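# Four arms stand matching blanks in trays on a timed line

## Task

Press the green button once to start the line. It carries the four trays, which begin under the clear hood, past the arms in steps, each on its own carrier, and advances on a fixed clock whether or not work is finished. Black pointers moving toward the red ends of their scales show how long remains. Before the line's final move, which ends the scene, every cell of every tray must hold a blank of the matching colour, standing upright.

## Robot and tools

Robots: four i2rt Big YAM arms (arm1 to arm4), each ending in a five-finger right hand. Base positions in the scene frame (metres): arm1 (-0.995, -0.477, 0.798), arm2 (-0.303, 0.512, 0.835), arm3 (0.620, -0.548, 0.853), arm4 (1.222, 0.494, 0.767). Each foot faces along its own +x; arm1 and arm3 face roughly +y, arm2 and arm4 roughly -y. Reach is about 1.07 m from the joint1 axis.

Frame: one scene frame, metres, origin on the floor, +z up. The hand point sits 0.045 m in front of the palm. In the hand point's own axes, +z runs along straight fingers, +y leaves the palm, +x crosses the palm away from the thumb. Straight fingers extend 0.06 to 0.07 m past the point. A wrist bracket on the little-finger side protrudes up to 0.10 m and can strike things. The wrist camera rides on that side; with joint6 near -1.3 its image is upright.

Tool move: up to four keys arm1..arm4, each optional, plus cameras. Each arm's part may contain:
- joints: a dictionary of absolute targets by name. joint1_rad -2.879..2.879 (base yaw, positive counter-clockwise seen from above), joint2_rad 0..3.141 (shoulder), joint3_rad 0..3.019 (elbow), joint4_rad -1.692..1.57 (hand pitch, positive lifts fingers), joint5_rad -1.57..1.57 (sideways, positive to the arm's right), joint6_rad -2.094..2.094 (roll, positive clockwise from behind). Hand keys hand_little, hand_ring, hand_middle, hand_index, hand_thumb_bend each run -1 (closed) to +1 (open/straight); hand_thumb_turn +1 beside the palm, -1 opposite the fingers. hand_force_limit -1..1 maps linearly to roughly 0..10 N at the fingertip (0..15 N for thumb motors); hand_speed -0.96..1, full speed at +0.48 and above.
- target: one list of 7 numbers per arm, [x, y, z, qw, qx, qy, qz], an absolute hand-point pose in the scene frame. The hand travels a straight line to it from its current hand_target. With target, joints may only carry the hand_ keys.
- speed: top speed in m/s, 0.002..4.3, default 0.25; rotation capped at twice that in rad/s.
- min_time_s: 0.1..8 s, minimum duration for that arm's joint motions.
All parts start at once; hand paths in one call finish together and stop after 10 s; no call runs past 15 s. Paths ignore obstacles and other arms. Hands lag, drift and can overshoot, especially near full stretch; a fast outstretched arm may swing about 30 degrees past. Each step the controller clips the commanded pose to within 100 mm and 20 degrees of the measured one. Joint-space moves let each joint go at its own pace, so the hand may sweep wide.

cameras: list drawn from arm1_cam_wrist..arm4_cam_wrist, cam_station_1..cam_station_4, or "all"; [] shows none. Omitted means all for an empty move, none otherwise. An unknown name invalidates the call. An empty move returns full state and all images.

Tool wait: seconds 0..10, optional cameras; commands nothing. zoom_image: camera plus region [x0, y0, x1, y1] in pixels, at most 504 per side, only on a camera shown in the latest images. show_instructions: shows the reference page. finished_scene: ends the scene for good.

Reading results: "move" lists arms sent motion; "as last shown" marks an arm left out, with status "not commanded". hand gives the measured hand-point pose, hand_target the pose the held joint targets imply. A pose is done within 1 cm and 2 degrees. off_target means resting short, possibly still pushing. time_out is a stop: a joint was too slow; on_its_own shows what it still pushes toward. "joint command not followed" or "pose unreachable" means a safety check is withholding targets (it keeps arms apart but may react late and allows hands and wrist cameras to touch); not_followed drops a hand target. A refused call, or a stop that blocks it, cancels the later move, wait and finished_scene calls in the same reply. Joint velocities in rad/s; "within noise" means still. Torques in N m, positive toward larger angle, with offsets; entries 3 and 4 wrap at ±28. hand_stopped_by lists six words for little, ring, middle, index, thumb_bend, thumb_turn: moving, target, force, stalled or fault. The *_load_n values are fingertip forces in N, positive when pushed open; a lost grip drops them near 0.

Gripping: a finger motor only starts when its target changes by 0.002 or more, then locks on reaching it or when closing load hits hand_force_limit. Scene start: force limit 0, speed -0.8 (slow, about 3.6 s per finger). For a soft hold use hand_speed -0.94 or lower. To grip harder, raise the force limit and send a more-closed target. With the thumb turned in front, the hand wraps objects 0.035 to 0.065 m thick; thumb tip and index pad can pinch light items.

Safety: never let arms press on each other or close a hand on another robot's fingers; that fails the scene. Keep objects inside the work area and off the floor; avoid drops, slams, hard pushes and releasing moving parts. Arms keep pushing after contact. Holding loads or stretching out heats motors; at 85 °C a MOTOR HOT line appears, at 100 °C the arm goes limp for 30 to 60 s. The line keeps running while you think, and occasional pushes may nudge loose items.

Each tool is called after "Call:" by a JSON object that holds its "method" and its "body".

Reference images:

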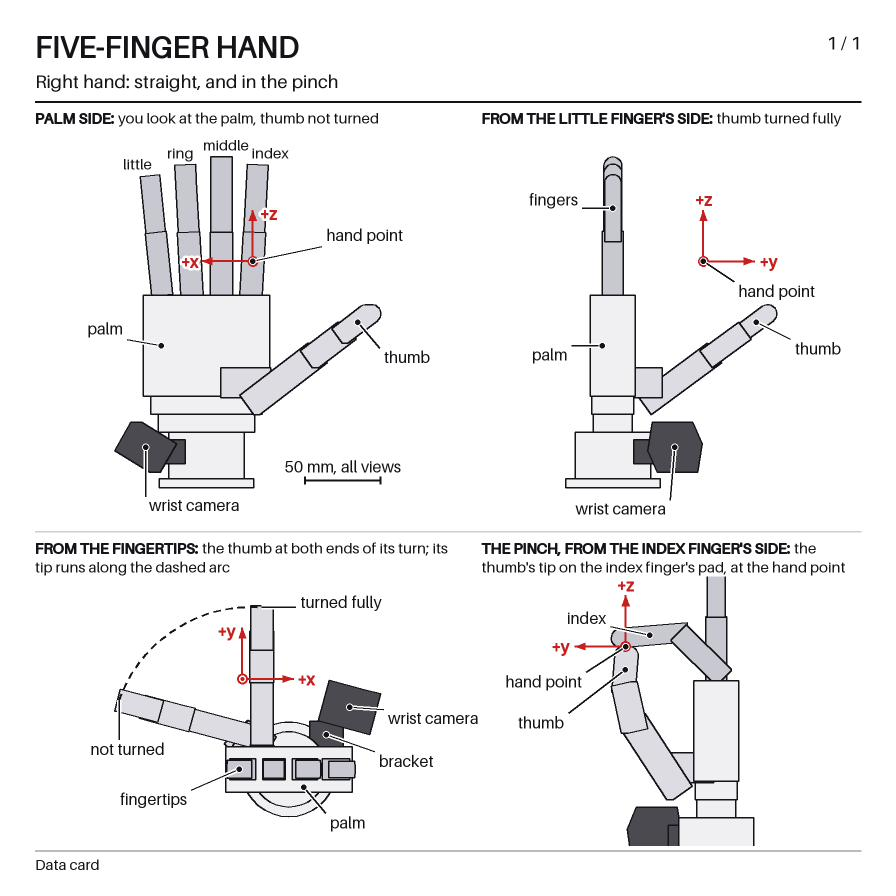

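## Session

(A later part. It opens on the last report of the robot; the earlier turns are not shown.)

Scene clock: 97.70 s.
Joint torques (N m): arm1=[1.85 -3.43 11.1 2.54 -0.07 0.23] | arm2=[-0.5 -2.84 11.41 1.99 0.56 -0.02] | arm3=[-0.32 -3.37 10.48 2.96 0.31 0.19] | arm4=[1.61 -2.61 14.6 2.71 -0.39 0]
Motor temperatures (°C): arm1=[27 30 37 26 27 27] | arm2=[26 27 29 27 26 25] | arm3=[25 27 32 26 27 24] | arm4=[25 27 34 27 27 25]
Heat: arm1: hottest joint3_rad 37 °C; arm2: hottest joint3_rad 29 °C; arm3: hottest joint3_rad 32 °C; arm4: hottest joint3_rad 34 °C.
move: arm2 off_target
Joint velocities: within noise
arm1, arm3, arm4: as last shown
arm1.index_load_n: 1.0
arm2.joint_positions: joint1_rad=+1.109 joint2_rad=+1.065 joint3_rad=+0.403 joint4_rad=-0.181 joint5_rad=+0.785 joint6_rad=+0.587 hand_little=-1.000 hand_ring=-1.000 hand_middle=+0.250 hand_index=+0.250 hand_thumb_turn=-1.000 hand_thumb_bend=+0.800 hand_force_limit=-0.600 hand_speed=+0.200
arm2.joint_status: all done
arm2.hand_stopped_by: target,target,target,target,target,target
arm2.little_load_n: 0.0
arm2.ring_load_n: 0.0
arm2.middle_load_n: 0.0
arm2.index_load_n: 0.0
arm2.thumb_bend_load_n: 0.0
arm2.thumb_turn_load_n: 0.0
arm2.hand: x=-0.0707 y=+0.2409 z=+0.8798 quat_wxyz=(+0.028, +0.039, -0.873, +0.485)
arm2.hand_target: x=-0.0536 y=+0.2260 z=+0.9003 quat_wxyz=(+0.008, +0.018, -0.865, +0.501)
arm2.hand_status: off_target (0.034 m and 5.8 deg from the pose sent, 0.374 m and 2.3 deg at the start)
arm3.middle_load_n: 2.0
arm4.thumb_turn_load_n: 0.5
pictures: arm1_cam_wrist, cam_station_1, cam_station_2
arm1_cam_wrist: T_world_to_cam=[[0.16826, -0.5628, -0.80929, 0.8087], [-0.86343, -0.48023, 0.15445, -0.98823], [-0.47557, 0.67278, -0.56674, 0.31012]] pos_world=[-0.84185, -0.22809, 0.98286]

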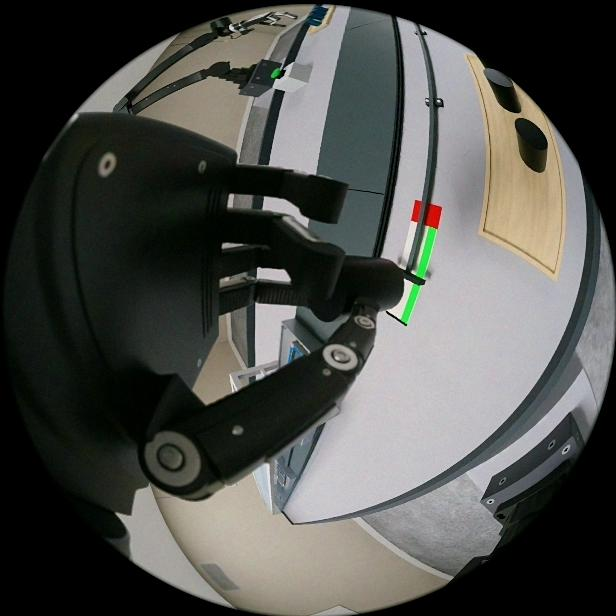

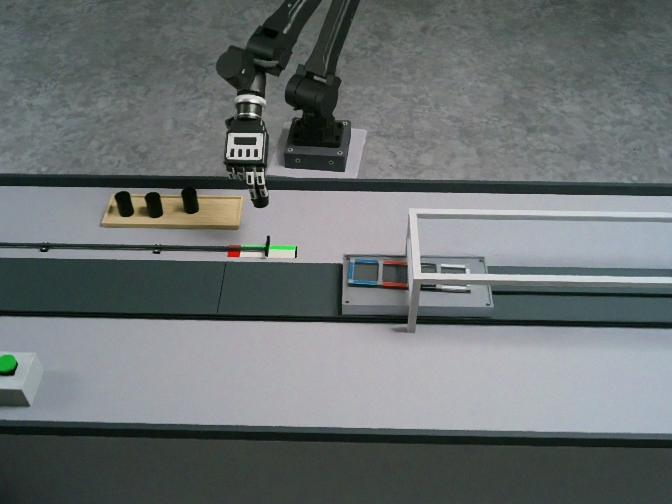

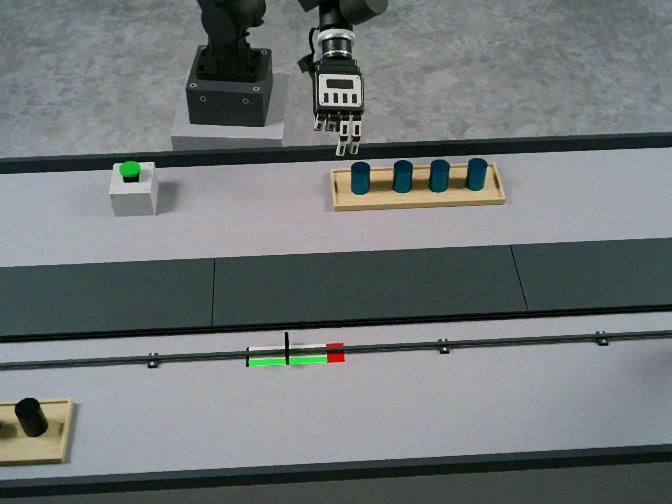

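Call:
{"method": "move", "body": {"arm2": {"target": [-0.048, 0.224, 0.806, 0, 0, -0.866, 0.5], "speed": 0.12}, "cameras": ["cam_station_2", "cam_station_1", "arm1_cam_wrist", "arm2_cam_wrist"]}}

Call:
{"method": "zoom_image", "body": {"camera": "cam_station_1", "region": [180, 150, 432, 340]}}

Call:
{"method": "zoom_image", "body": {"camera": "arm1_cam_wrist", "region": [220, 180, 440, 400]}}

Call:
{"method": "zoom_image", "body": {"camera": "cam_station_2", "region": [300, 100, 420, 220]}}

Scene clock: 99.67 s.
Joint torques (N m): arm1=[1.85 -3.49 11.1 2.52 -0.07 0.23] | arm2=[0.03 -6.01 4.1 1.92 0.54 -0.02] | arm3=[-0.32 -3.37 10.48 2.95 0.31 0.19] | arm4=[1.79 -2.43 14.79 2.67 -0.35 0.01]
Motor temperatures (°C): arm1=[27 30 37 26 27 27] | arm2=[26 27 29 27 26 25] | arm3=[25 27 32 26 27 24] | arm4=[25 27 34 27 27 25]
Heat: arm1: hottest joint3_rad 37 °C; arm2: hottest joint3_rad 29 °C; arm3: hottest joint3_rad 32 °C; arm4: hottest joint3_rad 34 °C.
move: arm2 done
Joint velocities: within noise
arm1, arm3, arm4: as last shown
arm1.index_load_n: 1.5
arm2.joint_positions: joint1_rad=+1.109 joint2_rad=+1.422 joint3_rad=+0.356 joint4_rad=+0.259 joint5_rad=+0.793 joint6_rad=+0.628 hand_little=-1.000 hand_ring=-1.000 hand_middle=+0.250 hand_index=+0.250 hand_thumb_turn=-1.000 hand_thumb_bend=+0.800 hand_force_limit=-0.600 hand_speed=+0.200
arm2.joint_status: not commanded
arm2.hand_stopped_by: target,target,target,target,target,target
arm2.little_load_n: 0.0
arm2.ring_load_n: 0.0
arm2.middle_load_n: 0.0
arm2.index_load_n: 0.0
arm2.thumb_bend_load_n: 0.0
arm2.thumb_turn_load_n: 0.0
arm2.hand: x=-0.0491 y=+0.2252 z=+0.8068 quat_wxyz=(+0.008, +0.012, -0.868, +0.496)
arm2.hand_target: x=-0.0496 y=+0.2248 z=+0.8068 quat_wxyz=(+0.004, +0.005, -0.866, +0.500)
arm2.hand_status: done (0.002 m and 1.7 deg from the pose sent, 0.079 m and 5.8 deg at the start)
arm3.middle_load_n: 1.5
arm4.middle_load_n: 2.0
arm4.thumb_turn_load_n: 0.0
pictures: arm1_cam_wrist, arm2_cam_wrist, cam_station_1, cam_station_2
arm1_cam_wrist: T_world_to_cam=[[0.16826, -0.5628, -0.80929, 0.8087], [-0.86343, -0.48023, 0.15445, -0.98823], [-0.47557, 0.67278, -0.56674, 0.31012]] pos_world=[-0.84185, -0.22809, 0.98286]
arm2_cam_wrist: T_world_to_cam=[[-0.25934, 0.50339, -0.82422, 0.53731], [0.86968, 0.49285, 0.02736, -0.07801], [0.41999, -0.70972, -0.5656, 0.75407]] pos_world=[-0.10951, 0.30316, 0.8715]

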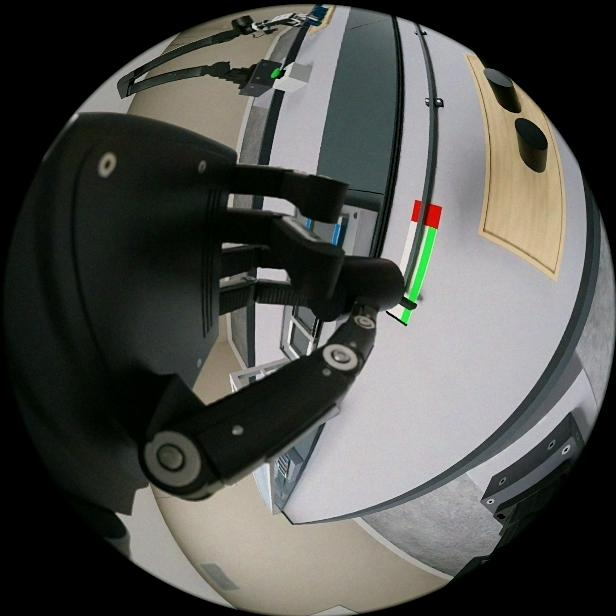

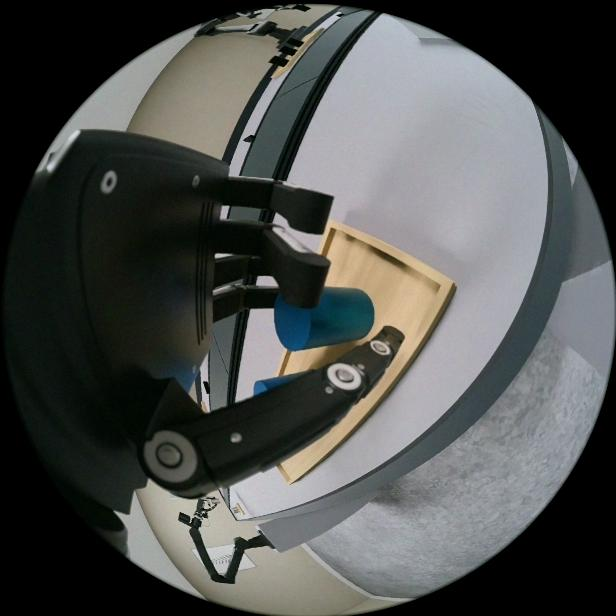

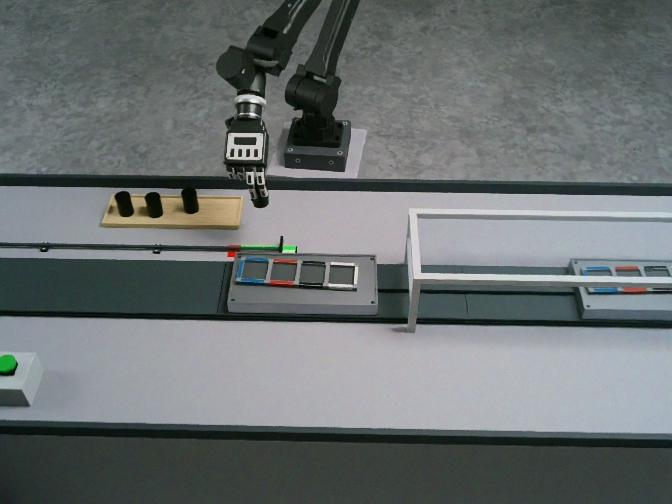

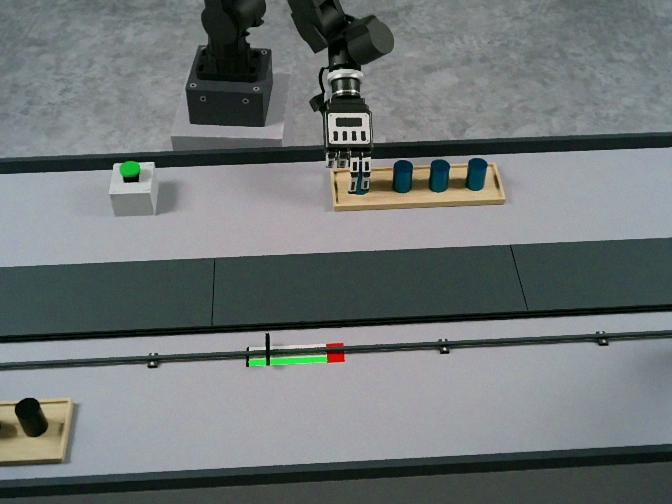

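Scaled by 2.000.

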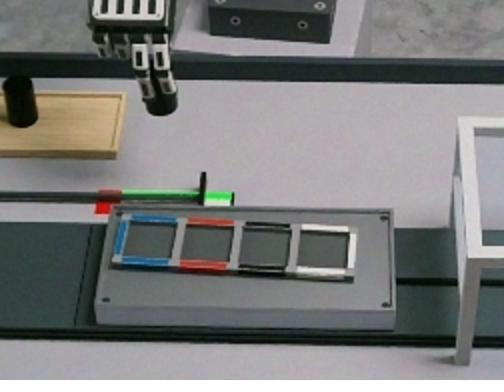

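Scaled by 2.291 from the camera's image (finer frame: 880x880).

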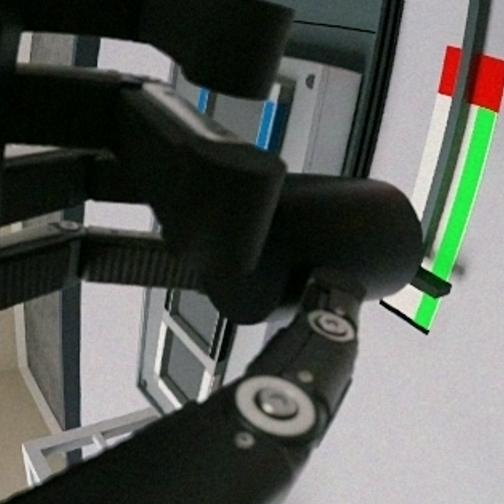

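Scaled by 4.200.

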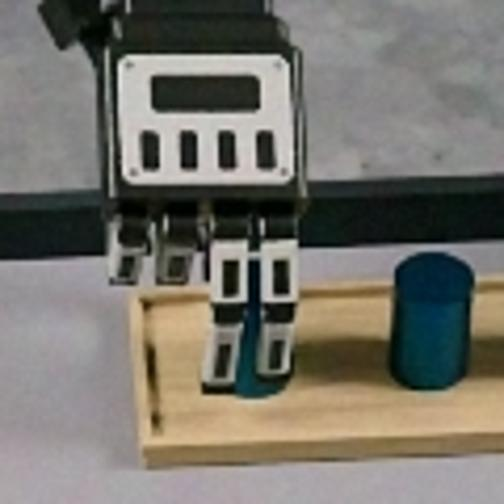

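Call:
{"method": "move", "body": {"arm2": {"joints": {"hand_middle": 0.1, "hand_index": 0.1, "hand_thumb_bend": 0.6, "hand_speed": -0.7}}, "cameras": ["cam_station_1"]}}

Call:
{"method": "move", "body": {"arm2": {"joints": {"hand_thumb_bend": 0.1, "hand_speed": -0.9}}, "cameras": ["cam_station_1", "arm1_cam_wrist", "cam_station_2"]}}

Call:
{"method": "zoom_image", "body": {"camera": "cam_station_1", "region": [150, 180, 352, 340]}}

Call:
{"method": "zoom_image", "body": {"camera": "arm1_cam_wrist", "region": [220, 180, 440, 400]}}

Scene clock: 101.50 s.
Joint torques (N m): arm1=[1.9 -3.43 11.08 2.54 -0.07 0.23] | arm2=[0.03 -6.01 4.1 1.98 0.54 -0.02] | arm3=[-0.32 -3.31 10.48 2.95 0.3 0.19] | arm4=[0.79 -3.02 14.71 2.65 -0.35 -0.05]
Motor temperatures (°C): arm1=[27 30 38 26 27 27] | arm2=[26 27 29 27 26 25] | arm3=[25 27 32 26 27 24] | arm4=[25 27 35 27 27 25]
Heat: arm1: hottest joint3_rad 38 °C; arm2: hottest joint3_rad 29 °C; arm3: hottest joint3_rad 32 °C; arm4: hottest joint3_rad 35 °C.
move: arm2 done
Joint velocities: within noise
arm1.joint_positions: joint1_rad=-0.451 joint2_rad=+0.830 joint3_rad=+0.472 joint4_rad=-0.315 joint5_rad=-0.386 joint6_rad=-0.276 hand_little=-1.000 hand_ring=-1.000 hand_middle=+0.101 hand_index=+0.045 hand_thumb_turn=-1.000 hand_thumb_bend=+0.407 hand_force_limit=-0.600 hand_speed=-0.900
arm1.joint_status: not commanded
arm1.hand_stopped_by: target,target,target,force,force,target
arm1.little_load_n: 0.0
arm1.ring_load_n: 0.0
arm1.middle_load_n: 4.0
arm1.index_load_n: 1.5
arm1.thumb_bend_load_n: 3.5
arm1.thumb_turn_load_n: 0.0
arm1.hand: x=-0.8984 y=-0.1527 z=+0.9138 quat_wxyz=(-0.462, +0.886, -0.035, +0.005)
arm1.hand_target: x=-0.8883 y=-0.1321 z=+0.9496 quat_wxyz=(-0.498, +0.867, -0.029, +0.022)
arm1.hand_status: not commanded
arm2.joint_positions: joint1_rad=+1.109 joint2_rad=+1.422 joint3_rad=+0.356 joint4_rad=+0.259 joint5_rad=+0.793 joint6_rad=+0.628 hand_little=-1.000 hand_ring=-1.000 hand_middle=+0.100 hand_index=+0.100 hand_thumb_turn=-1.000 hand_thumb_bend=+0.600 hand_force_limit=-0.600 hand_speed=-0.700
arm2.joint_status: all done
arm2.hand_stopped_by: target,target,target,target,target,target
arm2.little_load_n: 0.0
arm2.ring_load_n: 0.5
arm2.middle_load_n: 0.0
arm2.index_load_n: 0.0
arm2.thumb_bend_load_n: 0.0
arm2.thumb_turn_load_n: 0.0
arm2.hand: x=-0.0491 y=+0.2252 z=+0.8068 quat_wxyz=(+0.008, +0.012, -0.868, +0.496)
arm2.hand_target: x=-0.0496 y=+0.2248 z=+0.8068 quat_wxyz=(+0.003, +0.005, -0.866, +0.500)
arm2.hand_status: not commanded
arm3.joint_positions: joint1_rad=+0.152 joint2_rad=+1.099 joint3_rad=+0.449 joint4_rad=+0.021 joint5_rad=+0.215 joint6_rad=+0.095 hand_little=-1.000 hand_ring=-1.000 hand_middle=+0.100 hand_index=+0.045 hand_thumb_turn=-1.000 hand_thumb_bend=+0.405 hand_force_limit=-0.600 hand_speed=-0.900
arm3.joint_status: not commanded
arm3.hand_stopped_by: target,target,force,force,force,target
arm3.little_load_n: 0.0
arm3.ring_load_n: 0.0
arm3.middle_load_n: 1.5
arm3.index_load_n: 1.5
arm3.thumb_bend_load_n: 3.5
arm3.thumb_turn_load_n: 0.0
arm3.hand: x=+0.5225 y=-0.1601 z=+0.9191 quat_wxyz=(-0.467, +0.884, +0.026, +0.018)
arm3.hand_target: x=+0.5137 y=-0.1357 z=+0.9479 quat_wxyz=(-0.497, +0.868, +0.016, +0.007)
arm3.hand_status: not commanded
arm4.joint_positions: joint1_rad=-0.242 joint2_rad=+0.727 joint3_rad=+0.492 joint4_rad=-0.396 joint5_rad=-0.105 joint6_rad=-0.041 hand_little=-1.000 hand_ring=-1.000 hand_middle=+0.100 hand_index=+0.083 hand_thumb_turn=-1.000 hand_thumb_bend=+0.402 hand_force_limit=-0.600 hand_speed=-0.900
arm4.joint_status: not commanded
arm4.hand_stopped_by: target,target,target,force,force,target
arm4.little_load_n: 0.0
arm4.ring_load_n: 0.0
arm4.middle_load_n: 2.5
arm4.index_load_n: 2.0
arm4.thumb_bend_load_n: 3.5
arm4.thumb_turn_load_n: 0.0
arm4.hand: x=+1.2232 y=+0.1574 z=+0.9056 quat_wxyz=(-0.007, -0.019, -0.890, +0.455)
arm4.hand_target: x=+1.2186 y=+0.1327 z=+0.9492 quat_wxyz=(+0.000, -0.011, -0.868, +0.497)
arm4.hand_status: not commanded

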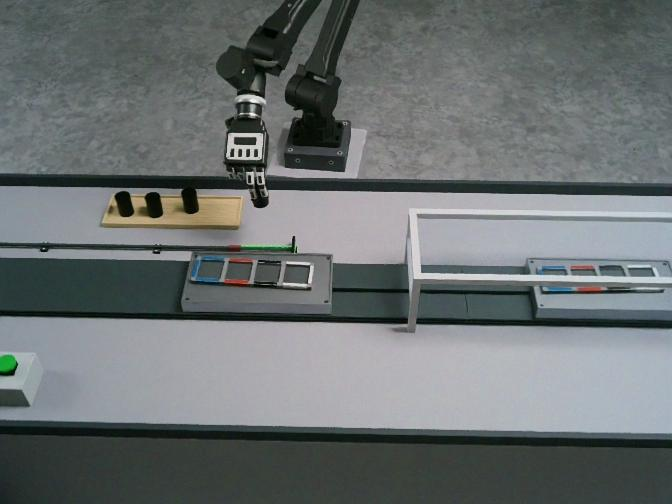

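Scene clock: 103.73 s.
Joint torques (N m): arm1=[1.85 -3.43 11.08 2.54 -0.07 0.23] | arm2=[0.09 -6.01 4.1 1.98 0.54 -0.02] | arm3=[-0.32 -3.37 10.48 2.96 0.31 0.19] | arm4=[1.38 -2.02 14.87 2.58 -0.36 -0.04]
Motor temperatures (°C): arm1=[27 30 38 26 27 27] | arm2=[26 27 29 27 26 25] | arm3=[25 27 33 26 27 24] | arm4=[25 27 35 27 27 25]
Heat: arm1: hottest joint3_rad 38 °C; arm2: hottest joint3_rad 29 °C; arm3: hottest joint3_rad 33 °C; arm4: hottest joint3_rad 35 °C.
move: arm2 off_target
Joint velocities: within noise
arm1, arm3, arm4: as last shown
arm1.middle_load_n: 3.5
arm1.thumb_bend_load_n: 4.0
arm2.joint_positions: joint1_rad=+1.109 joint2_rad=+1.422 joint3_rad=+0.356 joint4_rad=+0.259 joint5_rad=+0.793 joint6_rad=+0.628 hand_little=-1.000 hand_ring=-1.000 hand_middle=+0.100 hand_index=+0.100 hand_thumb_turn=-1.000 hand_thumb_bend=+0.386 hand_force_limit=-0.600 hand_speed=-0.900
arm2.joint_status: hand_thumb_bend off_target (ended at +0.386, target +0.100); the others done
arm2.hand_stopped_by: target,target,target,target,force,target
arm2.little_load_n: 0.0
arm2.ring_load_n: 0.0
arm2.middle_load_n: 0.0
arm2.index_load_n: 2.0
arm2.thumb_bend_load_n: 3.0
arm2.thumb_turn_load_n: 0.0
arm2.hand: x=-0.0491 y=+0.2252 z=+0.8068 quat_wxyz=(+0.008, +0.012, -0.868, +0.496)
arm2.hand_target: x=-0.0496 y=+0.2248 z=+0.8068 quat_wxyz=(+0.003, +0.005, -0.866, +0.500)
arm2.hand_status: not commanded
arm3.index_load_n: 2.0
arm4.thumb_turn_load_n: 0.5
pictures: arm1_cam_wrist, cam_station_1, cam_station_2
arm1_cam_wrist: T_world_to_cam=[[0.16826, -0.5628, -0.80929, 0.8087], [-0.86343, -0.48023, 0.15445, -0.98823], [-0.47557, 0.67278, -0.56674, 0.31012]] pos_world=[-0.84185, -0.22809, 0.98286]

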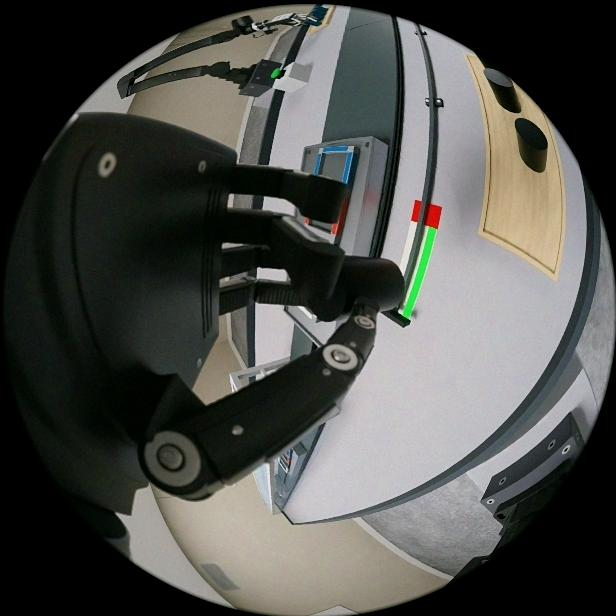

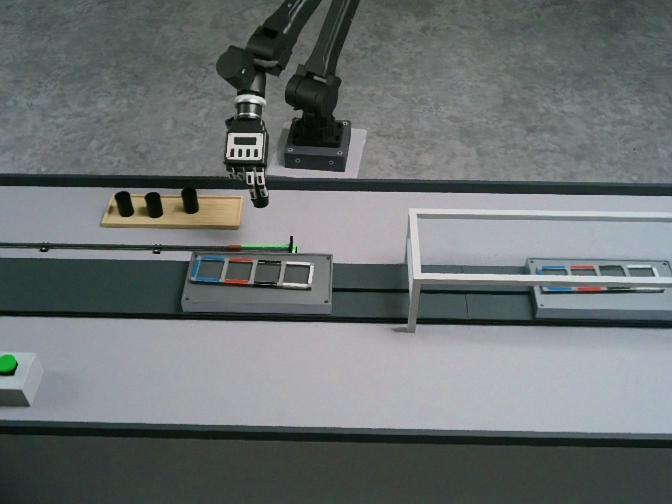

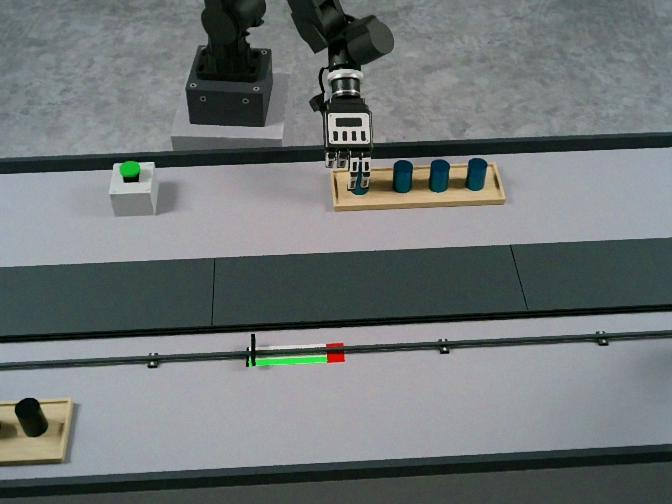

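Scaled by 2.495.

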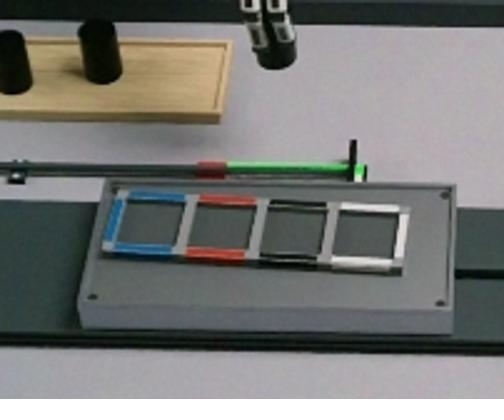

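Scaled by 2.291 from the camera's image (finer frame: 880x880).

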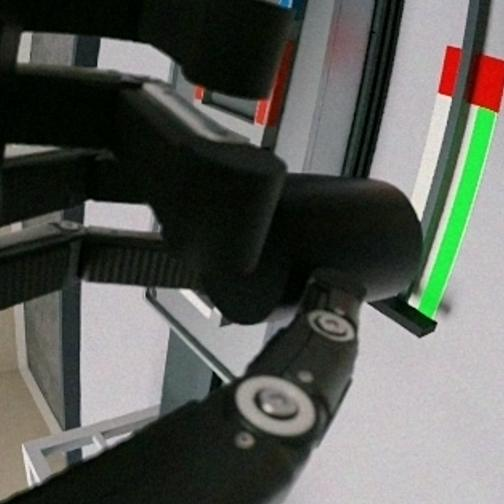

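Call:
{"method": "move", "body": {"arm1": {"target": [-0.901, -0.027, 0.865, 0.4995, -0.8653, 0.0345, -0.0199], "speed": 0.15}, "arm2": {"joints": {"hand_middle": -0.2, "hand_index": -0.2, "hand_speed": -0.9}}, "cameras": ["arm1_cam_wrist", "cam_station_1"]}}

Call:
{"method": "zoom_image", "body": {"camera": "cam_station_1", "region": [190, 180, 350, 340]}}

Call:
{"method": "zoom_image", "body": {"camera": "arm1_cam_wrist", "region": [240, 180, 460, 400]}}

Scene clock: 106.13 s.
Joint torques (N m): arm1=[1.96 -5.48 8.57 2.56 0.1 0.18] | arm2=[0.03 -6.01 4.11 1.98 0.54 -0.02] | arm3=[-0.32 -3.37 10.5 2.95 0.31 0.19] | arm4=[1.14 -2.78 14.74 2.74 -0.39 -0.03]
Motor temperatures (°C): arm1=[27 30 38 26 26 27] | arm2=[26 27 28 27 26 25] | arm3=[25 27 33 26 27 24] | arm4=[25 27 35 27 27 25]
Heat: arm1: hottest joint3_rad 38 °C; arm2: hottest joint3_rad 28 °C; arm3: hottest joint3_rad 33 °C; arm4: hottest joint3_rad 35 °C.
move: arm1 off_target; arm2 off_target
Joint velocities: within noise
arm1.joint_positions: joint1_rad=-0.267 joint2_rad=+1.277 joint3_rad=+0.512 joint4_rad=+0.170 joint5_rad=-0.225 joint6_rad=-0.146 hand_little=-1.000 hand_ring=-1.000 hand_middle=+0.101 hand_index=+0.045 hand_thumb_turn=-1.000 hand_thumb_bend=+0.407 hand_force_limit=-0.600 hand_speed=-0.900
arm1.joint_status: not commanded
arm1.hand_stopped_by: target,target,target,force,force,target
arm1.little_load_n: 0.0
arm1.ring_load_n: 0.0
arm1.middle_load_n: 3.5
arm1.index_load_n: 0.5
arm1.thumb_bend_load_n: 3.0
arm1.thumb_turn_load_n: 0.0
arm1.hand: x=-0.9046 y=-0.0506 z=+0.8499 quat_wxyz=(-0.479, +0.877, -0.041, +0.015)
arm1.hand_target: x=-0.9000 y=-0.0301 z=+0.8650 quat_wxyz=(-0.499, +0.866, -0.040, +0.019)
arm1.hand_status: off_target (0.028 m and 2.9 deg from the pose sent, 0.135 m and 5.2 deg at the start)
arm2.joint_positions: joint1_rad=+1.109 joint2_rad=+1.422 joint3_rad=+0.356 joint4_rad=+0.259 joint5_rad=+0.793 joint6_rad=+0.628 hand_little=-1.000 hand_ring=-1.000 hand_middle=+0.037 hand_index=+0.100 hand_thumb_turn=-1.000 hand_thumb_bend=+0.387 hand_force_limit=-0.600 hand_speed=-0.900
arm2.joint_status: hand_middle off_target (ended at +0.037, target -0.200); hand_index off_target (ended at +0.100, target -0.200); the others done
arm2.hand_stopped_by: target,target,force,force,force,target
arm2.little_load_n: 0.0
arm2.ring_load_n: 0.0
arm2.middle_load_n: 2.0
arm2.index_load_n: 2.0
arm2.thumb_bend_load_n: 4.5
arm2.thumb_turn_load_n: 0.5
arm2.hand: x=-0.0491 y=+0.2252 z=+0.8068 quat_wxyz=(+0.008, +0.012, -0.868, +0.496)
arm2.hand_target: x=-0.0496 y=+0.2248 z=+0.8068 quat_wxyz=(+0.003, +0.005, -0.866, +0.500)
arm2.hand_status: not commanded
arm3, arm4: as last shown
arm3.middle_load_n: 2.0
arm4.index_load_n: 2.5
arm1_cam_wrist: T_world_to_cam=[[0.16727, -0.53603, -0.82746, 0.83138], [-0.87448, -0.46825, 0.12656, -0.9204], [-0.4553, 0.70243, -0.54707, 0.20545]] pos_world=[-0.85039, -0.12964, 0.91682]

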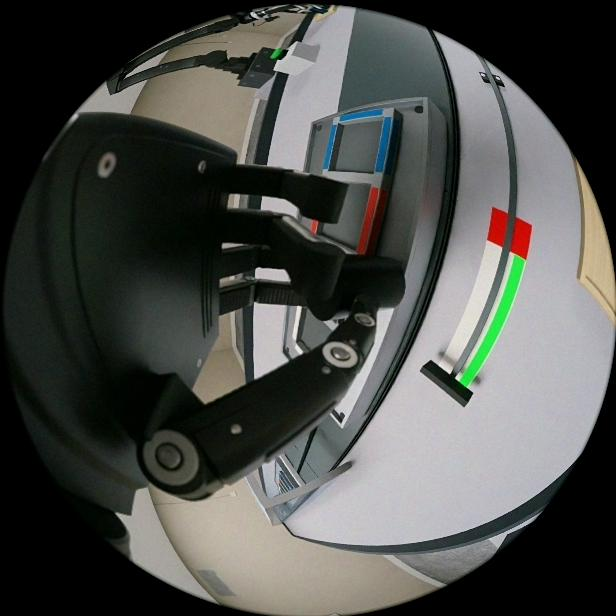

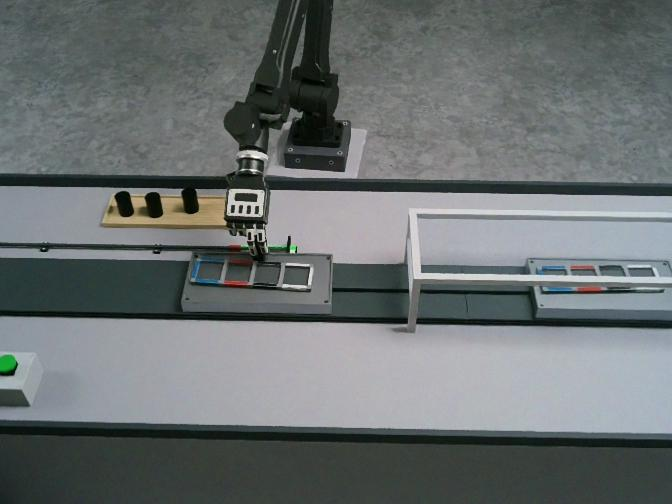

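Scaled by 3.150.

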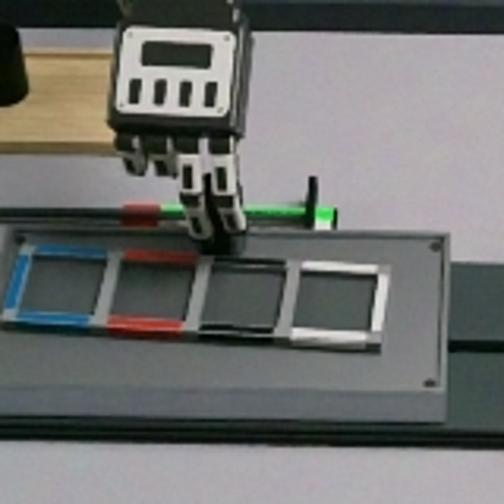

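Scaled by 2.291 from the camera's image (finer frame: 880x880).

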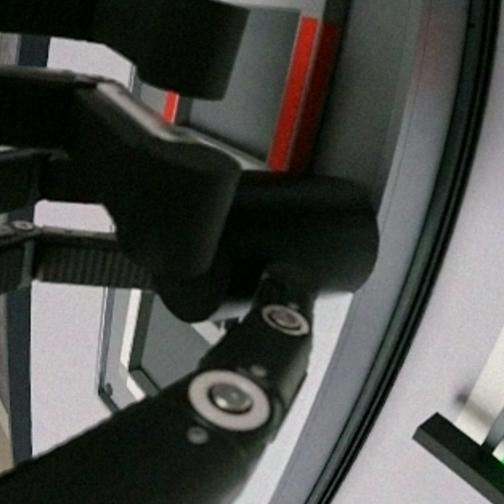

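Call:
{"method": "move", "body": {"arm1": {"target": [-0.914, -0.022, 0.845, 0.4995, -0.8653, 0.0345, -0.0199], "speed": 0.1}, "cameras": ["arm1_cam_wrist", "cam_station_1"]}}

Call:
{"method": "zoom_image", "body": {"camera": "cam_station_1", "region": [220, 200, 320, 300]}}

Call:
{"method": "zoom_image", "body": {"camera": "arm1_cam_wrist", "region": [240, 180, 460, 400]}}

Scene clock: 107.93 s.
Joint torques (N m): arm1=[2.26 -5.36 7.08 2.21 0.06 0.19] | arm2=[0.03 -5.95 4.1 1.99 0.54 -0.02] | arm3=[-0.32 -3.37 10.5 2.96 0.31 0.19] | arm4=[1.55 -2.32 14.71 2.71 -0.34 -0.02]
Motor temperatures (°C): arm1=[27 30 38 26 26 27] | arm2=[26 27 28 27 26 25] | arm3=[25 27 33 26 27 24] | arm4=[25 27 35 27 27 25]
Heat: arm1: hottest joint3_rad 38 °C; arm2: hottest joint3_rad 28 °C; arm3: hottest joint3_rad 33 °C; arm4: hottest joint3_rad 35 °C.
move: arm1 off_target
Joint velocities: within noise
arm1.joint_positions: joint1_rad=-0.225 joint2_rad=+1.333 joint3_rad=+0.513 joint4_rad=+0.269 joint5_rad=-0.188 joint6_rad=-0.146 hand_little=-1.000 hand_ring=-1.000 hand_middle=+0.101 hand_index=+0.045 hand_thumb_turn=-1.000 hand_thumb_bend=+0.407 hand_force_limit=-0.600 hand_speed=-0.900
arm1.joint_status: not commanded
arm1.hand_stopped_by: target,target,target,force,force,target
arm1.little_load_n: 0.0
arm1.ring_load_n: 0.0
arm1.middle_load_n: 2.5
arm1.index_load_n: 0.0
arm1.thumb_bend_load_n: 3.0
arm1.thumb_turn_load_n: 0.0
arm1.hand: x=-0.9106 y=-0.0329 z=+0.8441 quat_wxyz=(-0.495, +0.868, -0.029, +0.026)
arm1.hand_target: x=-0.9123 y=-0.0221 z=+0.8450 quat_wxyz=(-0.500, +0.865, -0.030, +0.024)
arm1.hand_status: off_target (0.011 m and 1.1 deg from the pose sent, 0.031 m and 2.9 deg at the start)
arm2, arm3, arm4: as last shown
arm2.index_load_n: 1.5
arm2.thumb_turn_load_n: 1.0
arm3.middle_load_n: 1.5
arm3.index_load_n: 1.5
arm1_cam_wrist: T_world_to_cam=[[0.20035, -0.50452, -0.83983, 0.87872], [-0.87327, -0.48057, 0.08037, -0.87689], [-0.44415, 0.71729, -0.53686, 0.18915]] pos_world=[-0.8578, -0.11375, 0.91001]

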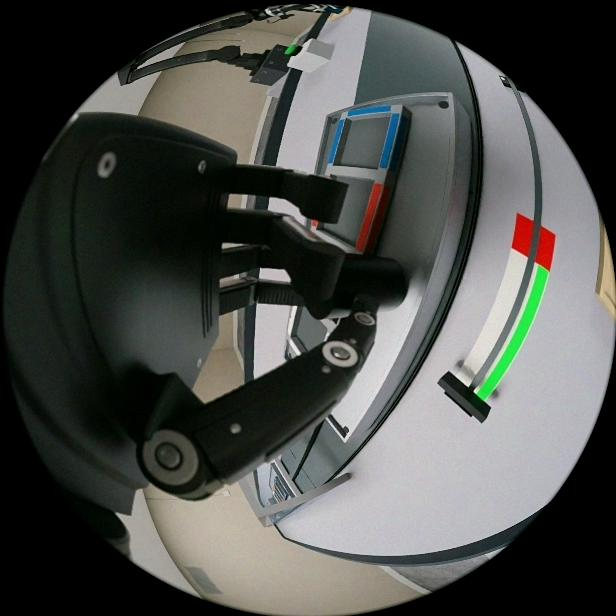

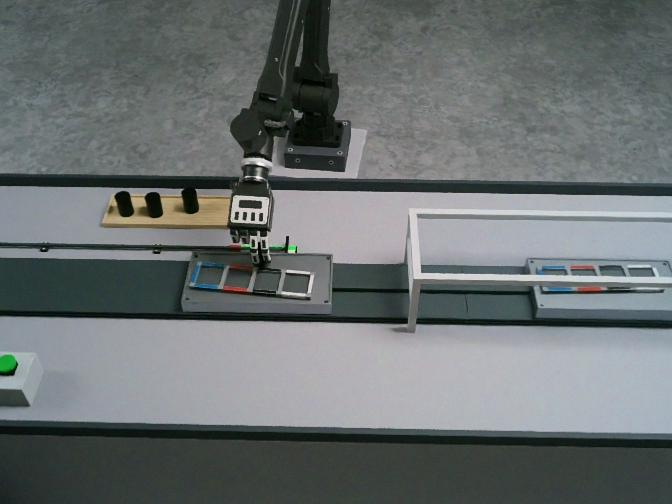

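Scaled by 5.040.

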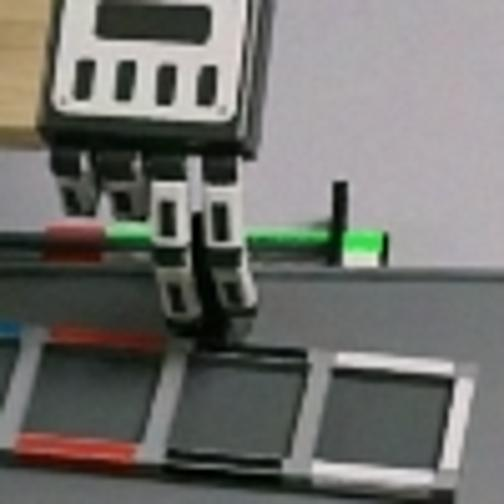

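Scaled by 2.291 from the camera's image (finer frame: 880x880).

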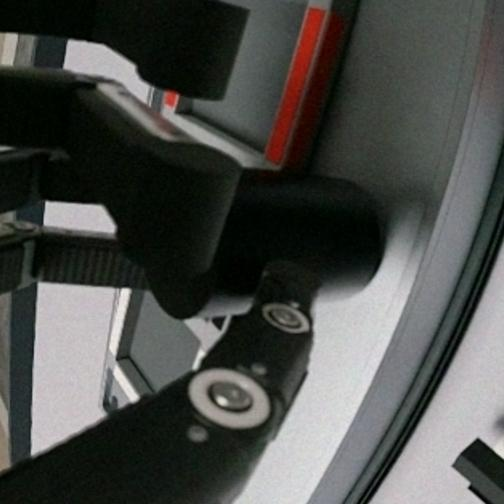

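Call:
{"method": "move", "body": {"arm1": {"target": [-0.914, -0.020, 0.885, 0.4995, -0.8653, 0.0345, -0.0199], "speed": 0.1}, "cameras": ["arm1_cam_wrist", "cam_station_1"]}}

Call:
{"method": "zoom_image", "body": {"camera": "cam_station_1", "region": [180, 200, 340, 320]}}

Call:
{"method": "zoom_image", "body": {"camera": "cam_station_1", "region": [230, 220, 310, 300]}}

Call:
{"method": "zoom_image", "body": {"camera": "arm1_cam_wrist", "region": [240, 180, 460, 400]}}

Scene clock: 110.43 s.
Joint torques (N m): arm1=[2.02 -8.29 9.21 1.09 0.05 0.23] | arm2=[0.03 -6.01 4.1 1.98 0.54 -0.02] | arm3=[-0.32 -3.37 10.5 2.96 0.31 0.19] | arm4=[1.08 -2.78 14.86 2.63 -0.39 0]
Motor temperatures (°C): arm1=[27 30 38 26 26 27] | arm2=[26 27 28 27 26 25] | arm3=[25 27 33 26 27 24] | arm4=[25 27 36 27 27 25]
Heat: arm1: hottest joint3_rad 38 °C; arm2: hottest joint3_rad 28 °C; arm3: hottest joint3_rad 33 °C; arm4: hottest joint3_rad 36 °C.
move: arm1 off_target
Joint velocities: within noise
arm1.joint_positions: joint1_rad=-0.218 joint2_rad=+1.277 joint3_rad=+0.540 joint4_rad=+0.147 joint5_rad=-0.187 joint6_rad=-0.134 hand_little=-1.000 hand_ring=-1.000 hand_middle=+0.101 hand_index=+0.045 hand_thumb_turn=-1.000 hand_thumb_bend=+0.407 hand_force_limit=-0.600 hand_speed=-0.900
arm1.joint_status: not commanded
arm1.hand_stopped_by: target,target,target,force,force,target
arm1.little_load_n: 0.0
arm1.ring_load_n: 0.0
arm1.middle_load_n: 2.5
arm1.index_load_n: 1.0
arm1.thumb_bend_load_n: 3.0
arm1.thumb_turn_load_n: 0.0
arm1.hand: x=-0.9165 y=-0.0391 z=+0.8576 quat_wxyz=(-0.478, +0.877, -0.034, +0.017)
arm1.hand_target: x=-0.9142 y=-0.0210 z=+0.8841 quat_wxyz=(-0.499, +0.866, -0.034, +0.019)
arm1.hand_status: off_target (0.033 m and 2.8 deg from the pose sent, 0.043 m and 1.1 deg at the start)
arm2, arm3, arm4: as last shown
arm2.ring_load_n: 0.5
arm2.middle_load_n: 2.5
arm2.thumb_turn_load_n: 0.5
arm1_cam_wrist: T_world_to_cam=[[0.1825, -0.53549, -0.82459, 0.85749], [-0.87092, -0.47725, 0.11717, -0.91536], [-0.45627, 0.69676, -0.55347, 0.20058]] pos_world=[-0.86218, -0.11743, 0.92534]

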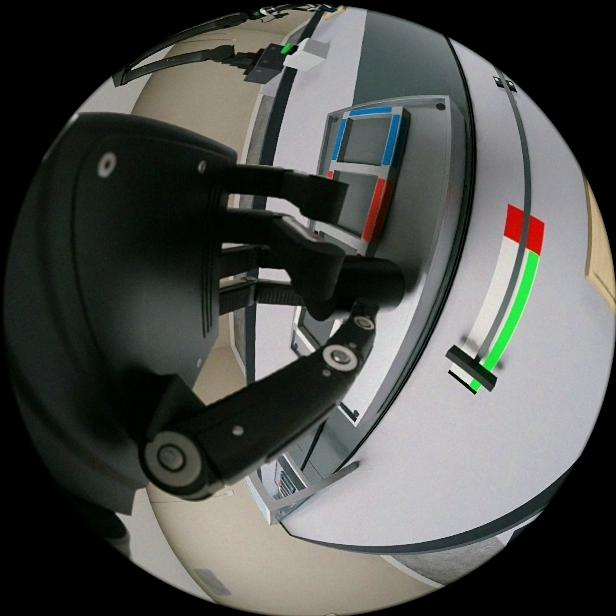

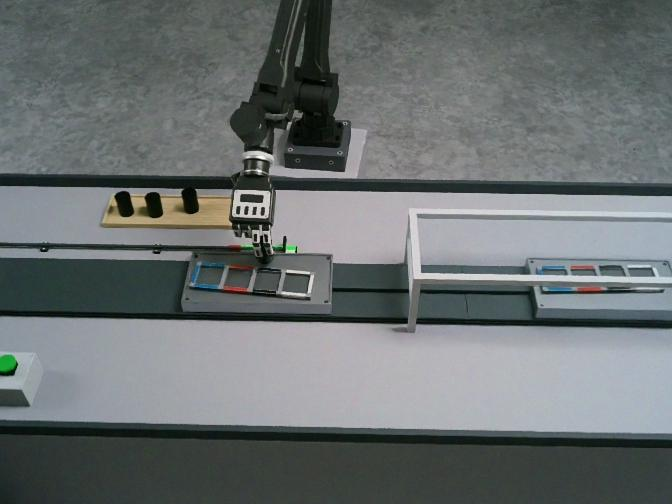

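Scaled by 3.150.

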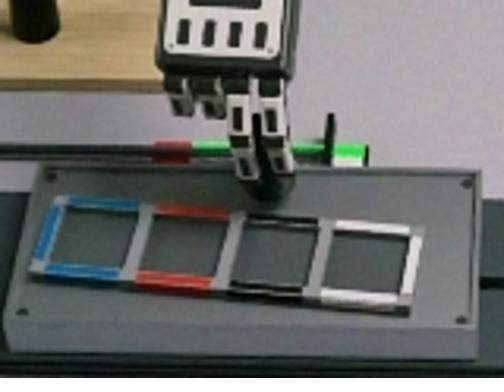

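Scaled by 6.300.

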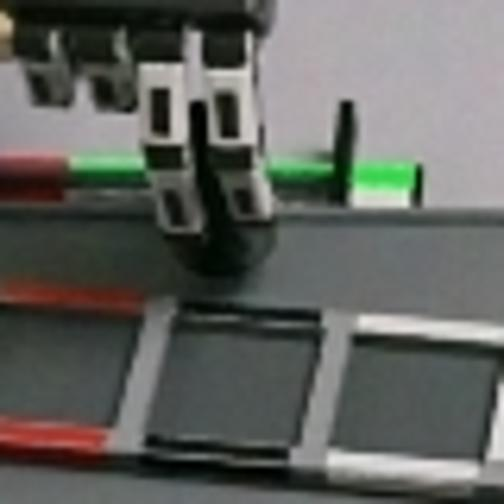

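Scaled by 2.291 from the camera's image (finer frame: 880x880).

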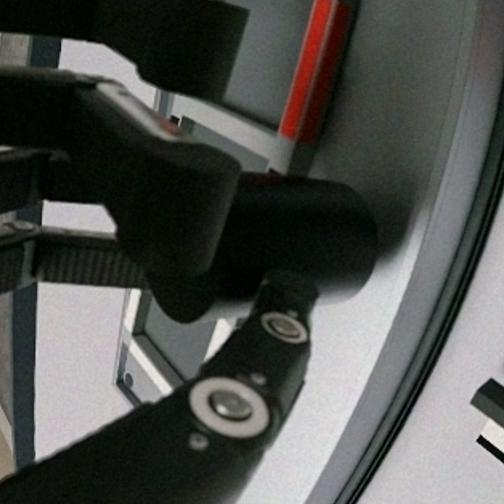

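Call:
{"method": "move", "body": {"arm1": {"target": [-0.917, 0.012, 0.875, 0.4995, -0.8653, 0.0345, -0.0199], "speed": 0.12}, "cameras": ["arm1_cam_wrist", "cam_station_1"]}}

Call:
{"method": "zoom_image", "body": {"camera": "cam_station_1", "region": [230, 220, 310, 300]}}

Call:
{"method": "zoom_image", "body": {"camera": "arm1_cam_wrist", "region": [240, 180, 460, 400]}}

Scene clock: 112.63 s.
Joint torques (N m): arm1=[2.02 -7.12 9.01 2.58 0.08 0.19] | arm2=[0.03 -6.01 4.1 1.98 0.54 -0.02] | arm3=[-0.32 -3.37 10.48 2.96 0.31 0.19] | arm4=[1.03 -3.25 14.5 2.73 -0.4 -0.07]
Motor temperatures (°C): arm1=[27 30 38 26 26 27] | arm2=[26 27 28 27 26 25] | arm3=[25 27 33 26 27 24] | arm4=[25 27 36 27 27 25]
Heat: arm1: hottest joint3_rad 38 °C; arm2: hottest joint3_rad 28 °C; arm3: hottest joint3_rad 33 °C; arm4: hottest joint3_rad 36 °C.
move: arm1 off_target
Joint velocities: within noise
arm1.joint_positions: joint1_rad=-0.184 joint2_rad=+1.350 joint3_rad=+0.602 joint4_rad=+0.153 joint5_rad=-0.158 joint6_rad=-0.114 hand_little=-1.000 hand_ring=-1.000 hand_middle=+0.101 hand_index=+0.045 hand_thumb_turn=-1.000 hand_thumb_bend=+0.407 hand_force_limit=-0.600 hand_speed=-0.900
arm1.joint_status: not commanded
arm1.hand_stopped_by: target,target,target,force,force,target
arm1.little_load_n: 0.0
arm1.ring_load_n: 0.0
arm1.middle_load_n: 3.0
arm1.index_load_n: 1.0
arm1.thumb_bend_load_n: 3.5
arm1.thumb_turn_load_n: 0.0
arm1.hand: x=-0.9203 y=-0.0128 z=+0.8558 quat_wxyz=(-0.475, +0.879, -0.035, +0.017)
arm1.hand_target: x=-0.9171 y=+0.0107 z=+0.8759 quat_wxyz=(-0.500, +0.865, -0.034, +0.020)
arm1.hand_status: off_target (0.032 m and 3.3 deg from the pose sent, 0.054 m and 2.8 deg at the start)
arm2, arm3, arm4: as last shown
arm2.ring_load_n: 0.0
arm2.middle_load_n: 2.0
arm2.index_load_n: 2.0
arm3.ring_load_n: 0.5
arm4.middle_load_n: 2.0
arm4.index_load_n: 2.0
arm4.thumb_turn_load_n: 0.0
arm1_cam_wrist: T_world_to_cam=[[0.17989, -0.54212, -0.82082, 0.86505], [-0.87126, -0.47519, 0.1229, -0.91111], [-0.45667, 0.69304, -0.55781, 0.18272]] pos_world=[-0.86599, -0.09062, 0.92395]

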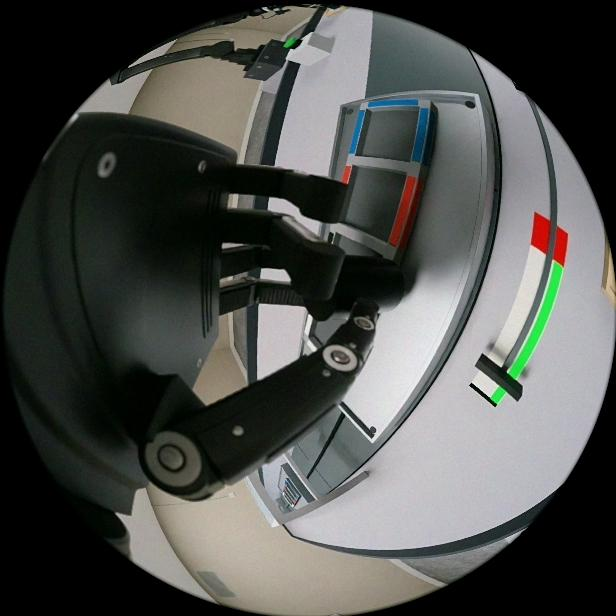

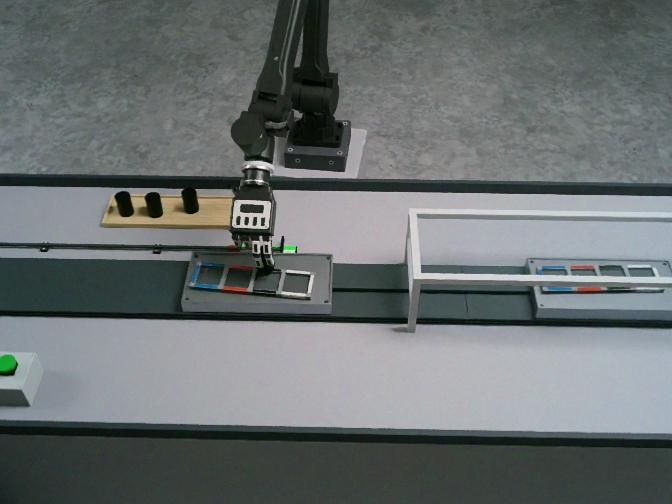

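Scaled by 6.300.

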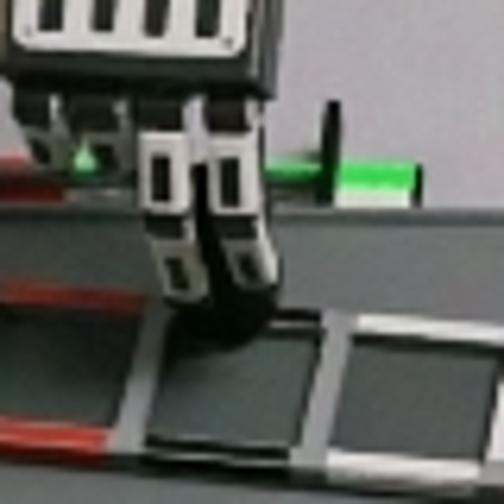

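Scaled by 2.291 from the camera's image (finer frame: 880x880).

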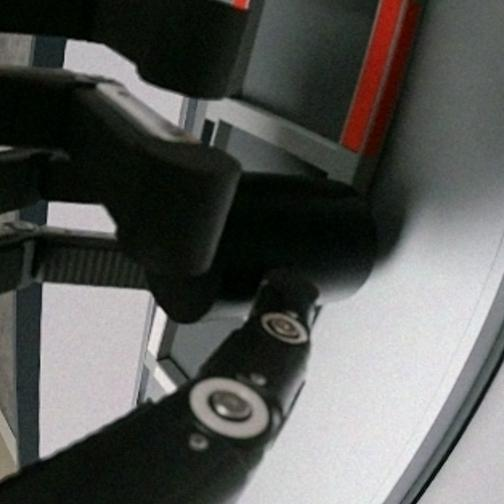

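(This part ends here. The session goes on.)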